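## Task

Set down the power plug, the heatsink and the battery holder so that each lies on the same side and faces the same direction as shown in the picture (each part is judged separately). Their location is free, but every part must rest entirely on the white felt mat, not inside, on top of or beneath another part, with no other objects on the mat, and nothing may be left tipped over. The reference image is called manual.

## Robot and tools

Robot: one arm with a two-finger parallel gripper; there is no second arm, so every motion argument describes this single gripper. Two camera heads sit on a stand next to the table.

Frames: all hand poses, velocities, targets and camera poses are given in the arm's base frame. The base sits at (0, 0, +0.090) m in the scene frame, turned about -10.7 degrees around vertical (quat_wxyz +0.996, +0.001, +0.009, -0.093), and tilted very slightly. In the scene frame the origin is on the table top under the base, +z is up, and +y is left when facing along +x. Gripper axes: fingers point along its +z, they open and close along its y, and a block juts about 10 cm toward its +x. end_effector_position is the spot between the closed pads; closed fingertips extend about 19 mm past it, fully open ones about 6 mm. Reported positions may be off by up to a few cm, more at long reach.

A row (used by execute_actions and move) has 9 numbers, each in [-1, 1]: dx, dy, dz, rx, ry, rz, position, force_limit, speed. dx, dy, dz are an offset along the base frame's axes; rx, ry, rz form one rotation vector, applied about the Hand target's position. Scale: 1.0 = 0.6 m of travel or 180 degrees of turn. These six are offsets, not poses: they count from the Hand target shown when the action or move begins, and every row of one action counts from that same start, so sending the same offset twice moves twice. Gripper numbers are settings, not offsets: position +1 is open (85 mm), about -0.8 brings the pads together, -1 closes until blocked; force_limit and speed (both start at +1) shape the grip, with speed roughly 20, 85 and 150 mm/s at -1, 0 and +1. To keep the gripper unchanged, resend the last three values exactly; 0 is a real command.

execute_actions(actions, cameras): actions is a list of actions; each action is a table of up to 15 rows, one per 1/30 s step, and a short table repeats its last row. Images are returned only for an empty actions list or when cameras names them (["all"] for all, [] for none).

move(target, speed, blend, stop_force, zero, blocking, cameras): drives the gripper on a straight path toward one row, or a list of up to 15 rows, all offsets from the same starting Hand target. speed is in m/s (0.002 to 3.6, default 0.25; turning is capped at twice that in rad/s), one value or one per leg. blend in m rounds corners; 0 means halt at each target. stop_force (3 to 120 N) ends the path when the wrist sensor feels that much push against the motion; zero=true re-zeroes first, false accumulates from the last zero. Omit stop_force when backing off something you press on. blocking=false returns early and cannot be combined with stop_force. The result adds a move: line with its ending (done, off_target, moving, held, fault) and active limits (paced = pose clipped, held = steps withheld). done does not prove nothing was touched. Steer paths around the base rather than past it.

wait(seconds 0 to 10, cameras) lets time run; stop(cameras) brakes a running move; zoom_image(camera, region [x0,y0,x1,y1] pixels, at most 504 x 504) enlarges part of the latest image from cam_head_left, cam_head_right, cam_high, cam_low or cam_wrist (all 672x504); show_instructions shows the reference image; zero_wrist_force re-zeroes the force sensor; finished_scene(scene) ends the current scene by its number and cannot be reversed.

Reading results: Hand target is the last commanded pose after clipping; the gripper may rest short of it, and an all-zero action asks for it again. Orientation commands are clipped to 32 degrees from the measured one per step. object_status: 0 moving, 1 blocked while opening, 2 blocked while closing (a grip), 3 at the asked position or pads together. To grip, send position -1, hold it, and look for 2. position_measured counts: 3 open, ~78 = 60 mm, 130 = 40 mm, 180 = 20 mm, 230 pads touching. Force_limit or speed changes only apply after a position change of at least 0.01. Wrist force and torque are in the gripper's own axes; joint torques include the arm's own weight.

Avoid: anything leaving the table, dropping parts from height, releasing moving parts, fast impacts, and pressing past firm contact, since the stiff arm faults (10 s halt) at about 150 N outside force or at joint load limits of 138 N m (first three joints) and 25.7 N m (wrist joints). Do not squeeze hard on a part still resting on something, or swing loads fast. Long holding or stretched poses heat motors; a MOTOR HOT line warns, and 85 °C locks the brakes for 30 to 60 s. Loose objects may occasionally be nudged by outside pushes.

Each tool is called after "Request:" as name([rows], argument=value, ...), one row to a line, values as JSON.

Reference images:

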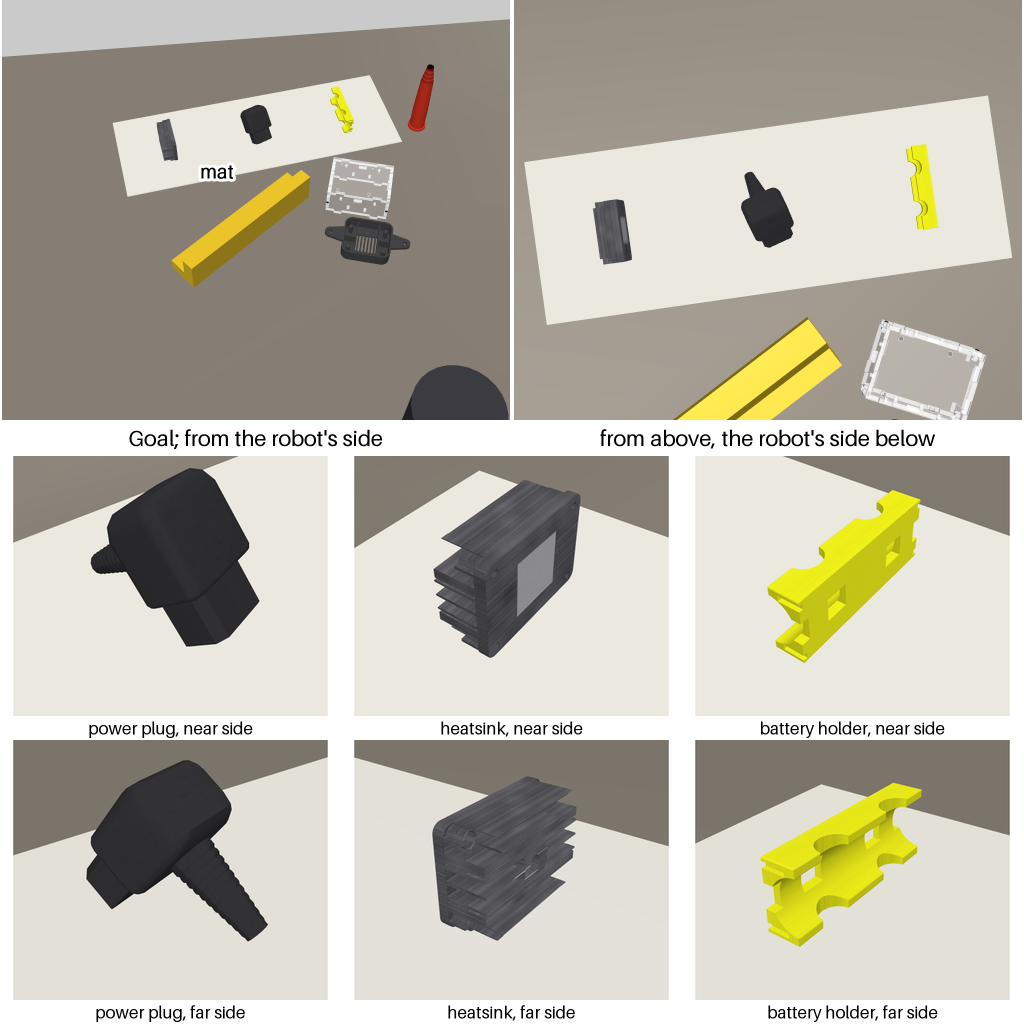

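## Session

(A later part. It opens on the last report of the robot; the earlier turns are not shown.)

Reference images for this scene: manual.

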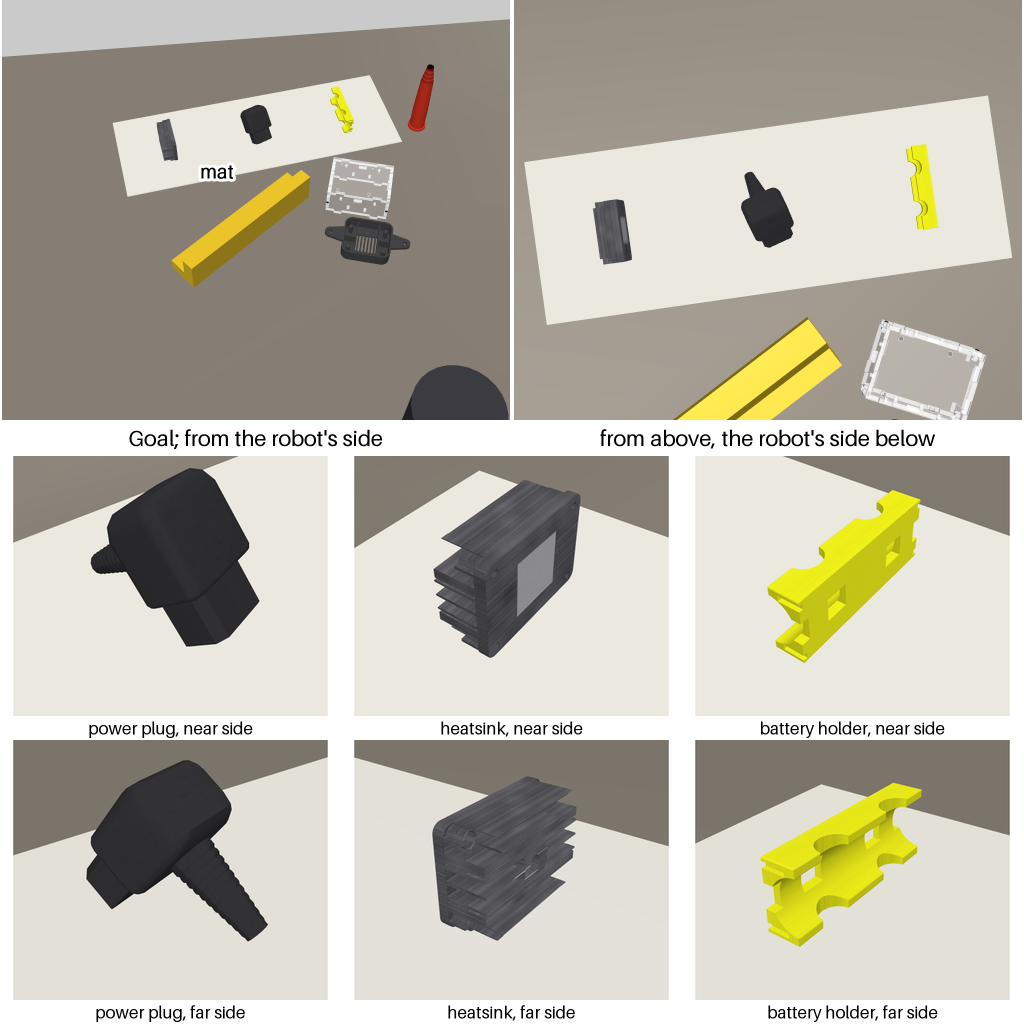

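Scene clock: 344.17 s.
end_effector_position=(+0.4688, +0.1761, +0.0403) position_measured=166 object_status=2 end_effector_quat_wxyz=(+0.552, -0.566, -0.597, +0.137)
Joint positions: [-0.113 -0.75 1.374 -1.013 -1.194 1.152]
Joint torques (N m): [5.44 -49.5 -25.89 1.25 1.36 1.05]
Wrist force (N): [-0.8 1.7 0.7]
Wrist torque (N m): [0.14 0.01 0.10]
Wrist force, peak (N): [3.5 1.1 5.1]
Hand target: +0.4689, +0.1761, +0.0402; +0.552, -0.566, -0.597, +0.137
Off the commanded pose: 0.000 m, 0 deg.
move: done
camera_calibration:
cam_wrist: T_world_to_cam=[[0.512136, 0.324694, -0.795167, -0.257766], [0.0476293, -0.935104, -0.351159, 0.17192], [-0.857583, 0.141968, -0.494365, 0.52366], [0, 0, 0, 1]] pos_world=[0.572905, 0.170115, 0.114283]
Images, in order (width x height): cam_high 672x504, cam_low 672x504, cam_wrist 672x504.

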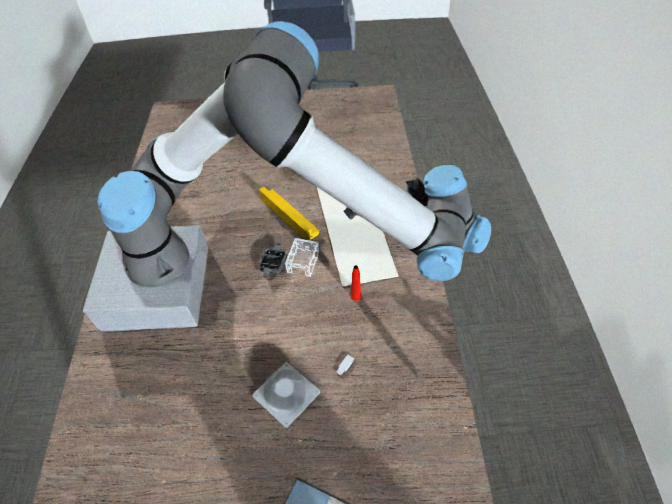

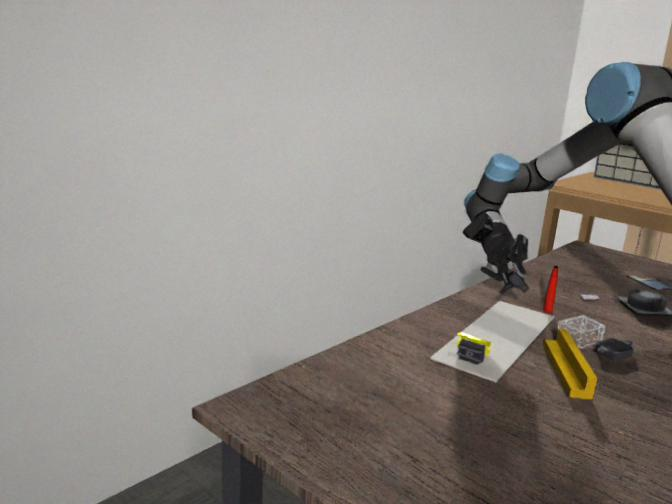

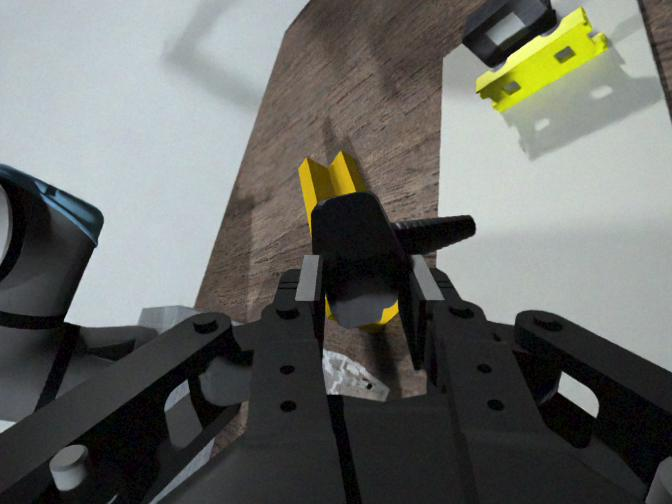

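Request:
move(target=[0,0,-0.09,0,0,0,-1,-0.8,-1], speed=0.15)

Request:
move(target=[0,0,-0.07,0,0,0,-1,-0.8,-1], speed=0.015, stop_force=3, cameras=["cam_wrist","cam_low"])

Request:
zoom_image(camera="cam_low", region=[460, 270, 570, 360])

Scene clock: 348.07 s.
end_effector_position=(+0.4688, +0.1761, -0.0138) position_measured=166 object_status=2 end_effector_quat_wxyz=(+0.552, -0.566, -0.597, +0.137)
Joint positions: [-0.113 -0.67 1.385 -1.105 -1.194 1.152]
Joint torques (N m): [5.34 -61.07 -24.52 3.11 0.12 0.13]
Wrist force (N): [-0.4 1.7 0.8]
Wrist torque (N m): [0.18 -0.09 0.04]
Wrist force, peak (N): [-1.6 3.5 1.3]
Hand target: +0.4689, +0.1761, -0.0138; +0.552, -0.566, -0.597, +0.137
Off the commanded pose: 0.000 m, 0 deg.
move: done

Scene clock: 350.77 s.
end_effector_position=(+0.4689, +0.1761, -0.0415) position_measured=166 object_status=2 end_effector_quat_wxyz=(+0.552, -0.566, -0.597, +0.137)
Joint positions: [-0.113 -0.625 1.384 -1.148 -1.194 1.152]
Joint torques (N m): [3.99 -60.66 -5.23 2.61 1.62 1.02]
Wrist force (N): [0.1 -0.1 0.1]
Wrist torque (N m): [0.23 -0.07 -0.01]
Wrist force, peak (N): [-0.3 2.1 0.6]
Hand target: +0.4689, +0.1761, -0.0415; +0.552, -0.566, -0.597, +0.137 (not the last commanded pose)
Off the commanded pose: 0.014 m, 0 deg.
move: contact
camera_calibration:
cam_wrist: T_world_to_cam=[[0.512313, 0.324713, -0.795045, -0.322892], [0.0477204, -0.935097, -0.351163, 0.143172], [-0.857472, 0.141966, -0.494558, 0.4833], [0, 0, 0, 1]] pos_world=[0.573005, 0.170115, 0.0325832]
Images, in order (width x height): cam_low 672x504, cam_wrist 672x504.

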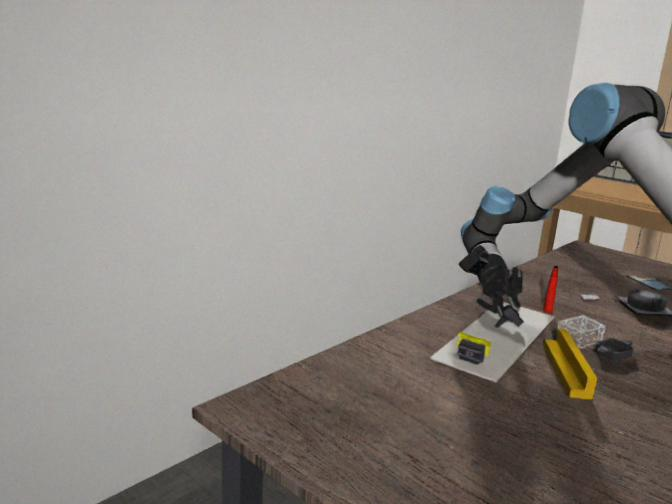

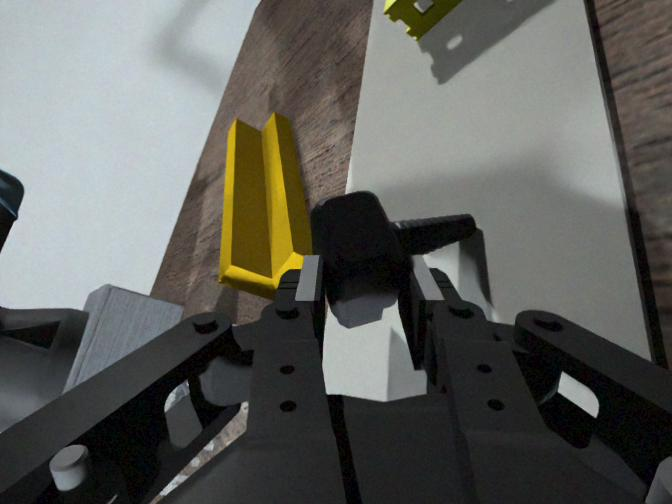

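Scaled by 4.582 from the camera's 672x504 image, which has a finer 960x720 frame.

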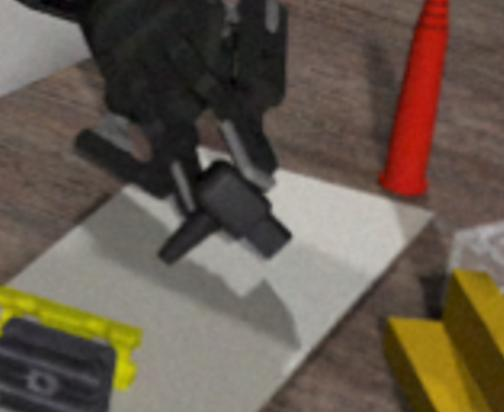

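Request:
move(target=[0,0,-0.03,0,0,0,-1,-0.8,-1], speed=0.008, stop_force=4, cameras=["cam_low","cam_head_right"])

Request:
zoom_image(camera="cam_low", region=[460, 270, 570, 360])

Request:
zoom_image(camera="cam_head_right", region=[240, 160, 380, 270])

Scene clock: 355.93 s.
end_effector_position=(+0.4688, +0.1761, -0.0429) position_measured=166 object_status=2 end_effector_quat_wxyz=(+0.552, -0.566, -0.597, +0.137)
Joint positions: [-0.113 -0.623 1.384 -1.15 -1.194 1.152]
Joint torques (N m): [2.23 -59.58 -15.48 1.74 1.4 1.09]
Wrist force (N): [1.1 -4.8 -1.8]
Wrist torque (N m): [0.26 -0.08 -0.09]
Wrist force, peak (N): [1.4 -6.9 -2.8]
Hand target: +0.4688, +0.1761, -0.0429; +0.552, -0.566, -0.597, +0.137 (not the last commanded pose)
Off the commanded pose: 0.017 m, 0 deg.
move: contact
Images, in order (width x height): cam_head_right 672x504, cam_low 672x504.

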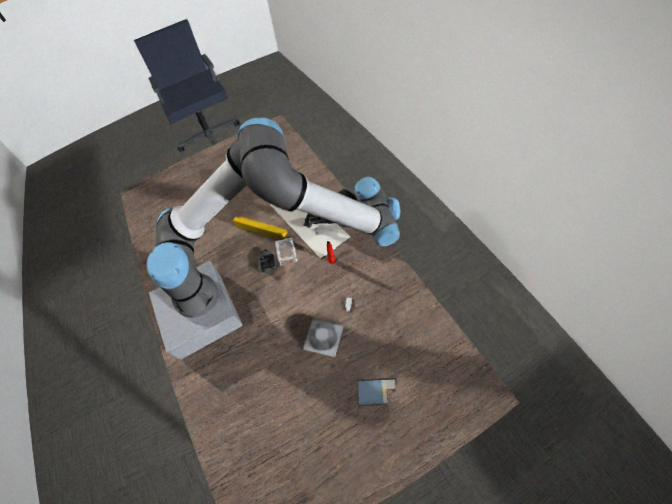

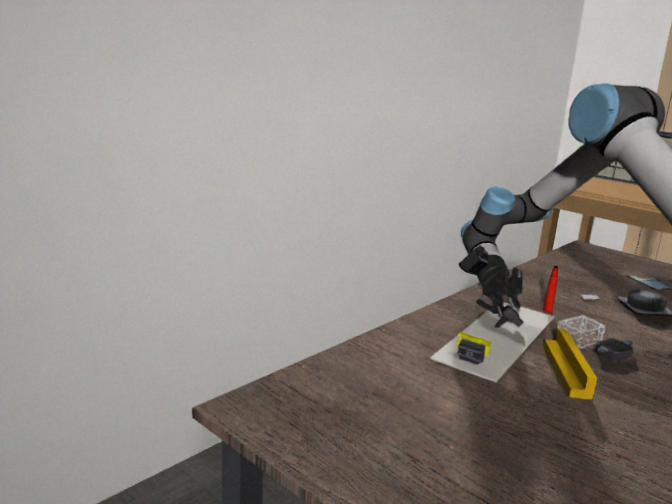

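Scaled by 4.582 from the camera's 672x504 image, which has a finer 960x720 frame.

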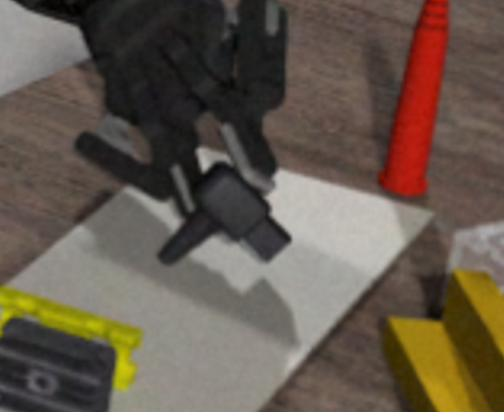

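Scaled by 3.600 from the camera's 672x504 image, which has a finer 960x720 frame.

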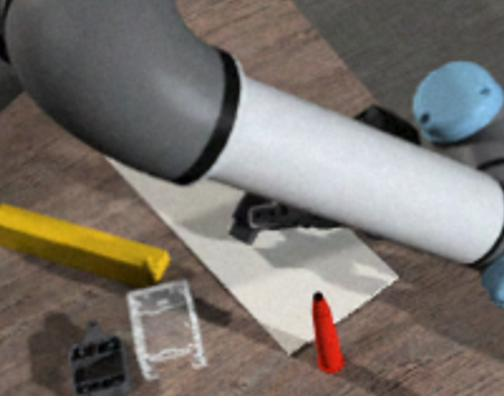

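Request:
move([
  [0,0,0,0,0,0,0.1,-0.8,-1],
  [0.163,-0.092,0.071,0,0,0,0.1,-0.8,-1],
  [0.163,-0.092,0.45,0,0,0,0.1,-0.8,-1],
], speed=[0.03,0.08,0.4], blend=[0,0.02,0], cameras=["cam_low","cam_high","cam_wrist"])

Request:
zoom_image(camera="cam_low", region=[430, 270, 570, 390])

Request:
zoom_image(camera="cam_wrist", region=[200, 0, 600, 300])

Scene clock: 365.83 s.
end_effector_position=(+0.5666, +0.1209, +0.2270) position_measured=118 object_status=1 end_effector_quat_wxyz=(+0.552, -0.566, -0.596, +0.137)
Joint positions: [-0.17 -0.663 0.698 -0.417 -1.247 1.129]
Joint torques (N m): [10.89 -66.77 -26.97 1.94 -0.08 -1.32]
Wrist force (N): [-0.8 2.2 0.5]
Wrist torque (N m): [0.32 0.02 0.23]
Wrist force, peak (N): [8.3 -18.0 -1.7]
Hand target: +0.5666, +0.1209, +0.2271; +0.552, -0.566, -0.597, +0.137
Off the commanded pose: 0.000 m, 0 deg.
move: done
camera_calibration:
cam_wrist: T_world_to_cam=[[0.512023, 0.324713, -0.795232, -0.141379], [0.0475949, -0.935098, -0.351179, 0.181234], [-0.857652, 0.141963, -0.494247, 0.707677], [0, 0, 0, 1]] pos_world=[0.670704, 0.114915, 0.300983]
Images, in order (width x height): cam_high 672x504, cam_low 672x504, cam_wrist 672x504.

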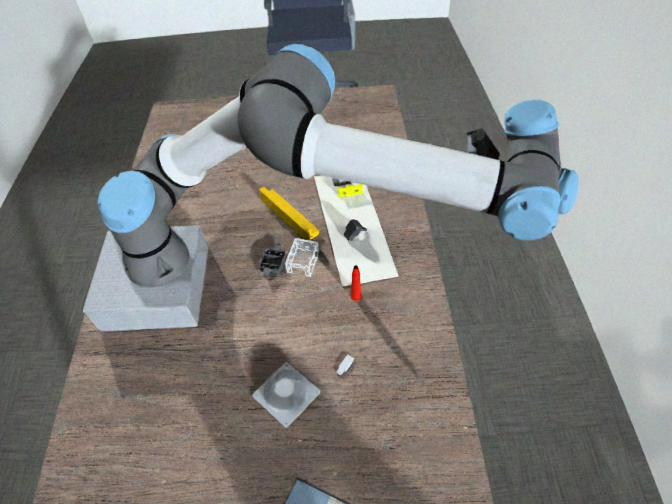

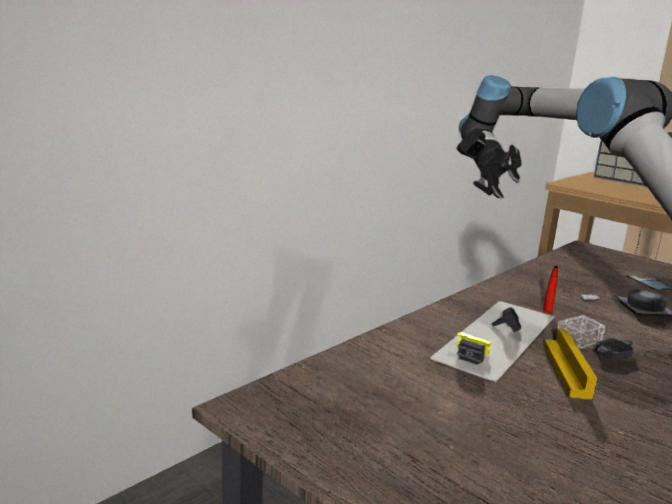

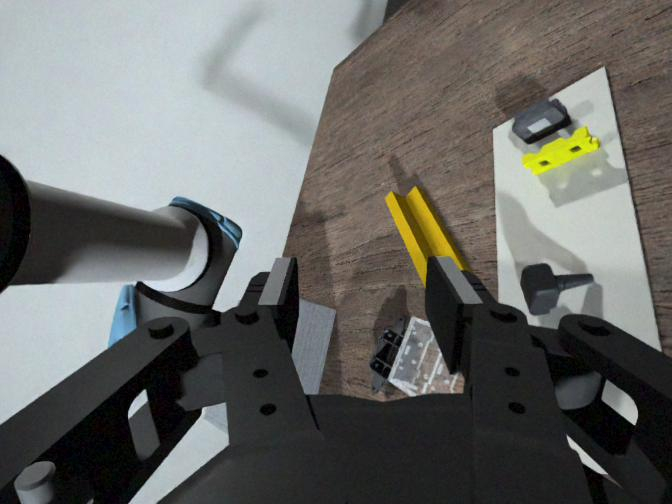

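Scaled by 3.600 from the camera's 672x504 image, which has a finer 960x720 frame.

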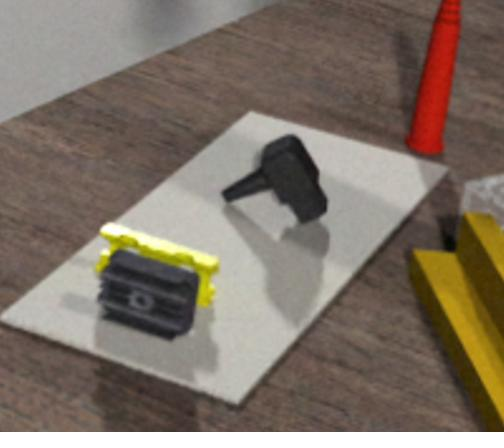

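Scaled by 1.260 from the camera's 672x504 image, which has a finer 960x720 frame.

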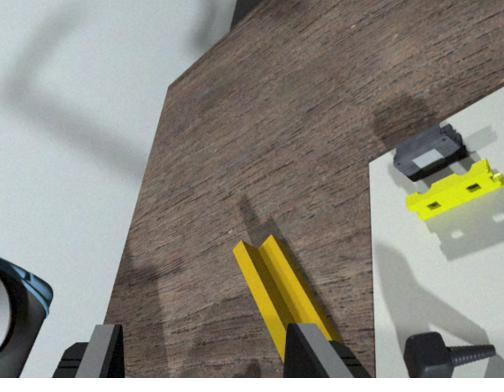

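Request:
move(target=[-0.05,-0.5,0.1,0,0,0,0.1,-0.8,-1], speed=0.5, cameras=["cam_high","cam_head_right"])

Request:
zoom_image(camera="cam_high", region=[300, 160, 410, 290])

Request:
zoom_image(camera="cam_head_right", region=[260, 170, 360, 270])

Scene clock: 373.27 s.
end_effector_position=(+0.5365, -0.1790, +0.2870) position_measured=118 object_status=1 end_effector_quat_wxyz=(+0.552, -0.566, -0.597, +0.137)
Joint positions: [-0.547 -0.414 0.055 -0.003 -1.599 0.991]
Joint torques (N m): [-2.53 -71.87 -9.23 -1.26 -1.32 0.78]
Wrist force (N): [-0.4 2.1 0.2]
Wrist torque (N m): [0.31 -0.06 0.11]
Wrist force, peak (N): [3.1 3.9 2.5]
Hand target: +0.5366, -0.1791, +0.2871; +0.552, -0.566, -0.597, +0.137
Off the commanded pose: 0.000 m, 0 deg.
move: done
Images, in order (width x height): cam_head_right 672x504, cam_high 672x504.

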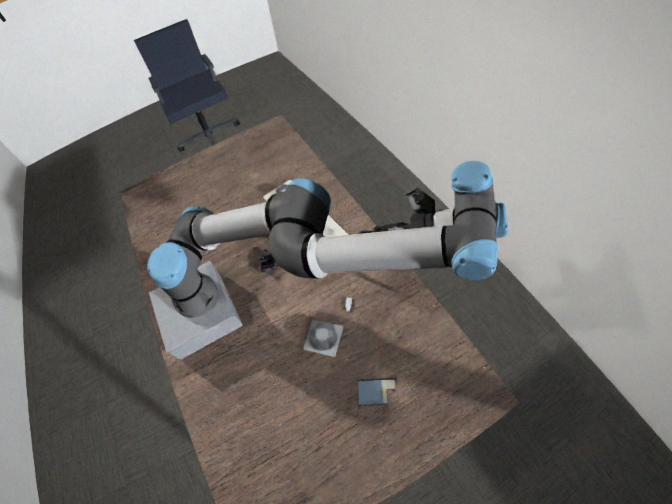

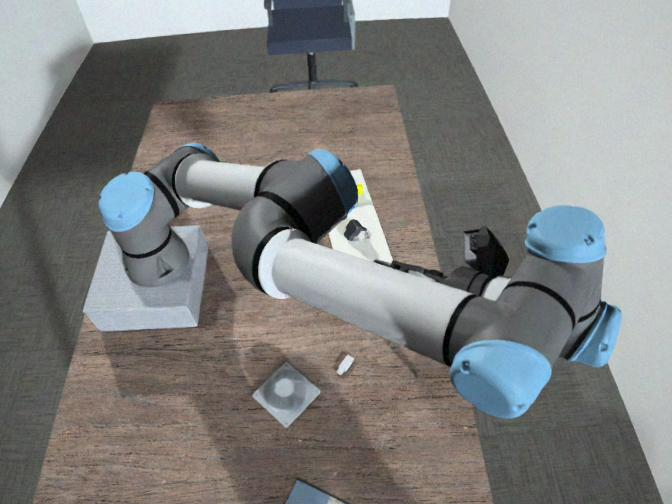

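Scaled by 3.877 from the camera's 672x504 image, which has a finer 960x720 frame.

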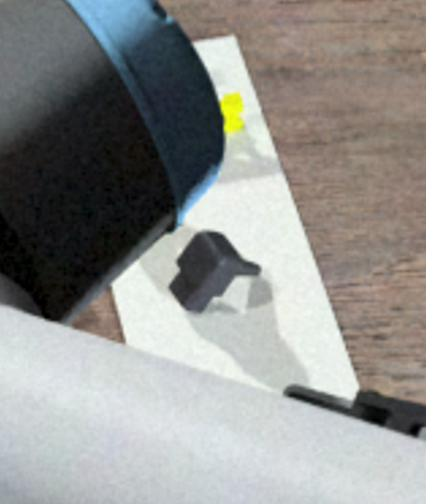

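Scaled by 5.040 from the camera's 672x504 image, which has a finer 960x720 frame.

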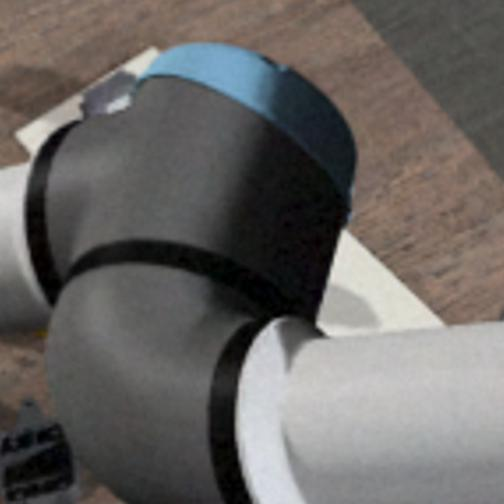

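Request:
finished_scene(scene=2)

The scene is finished: the task was done.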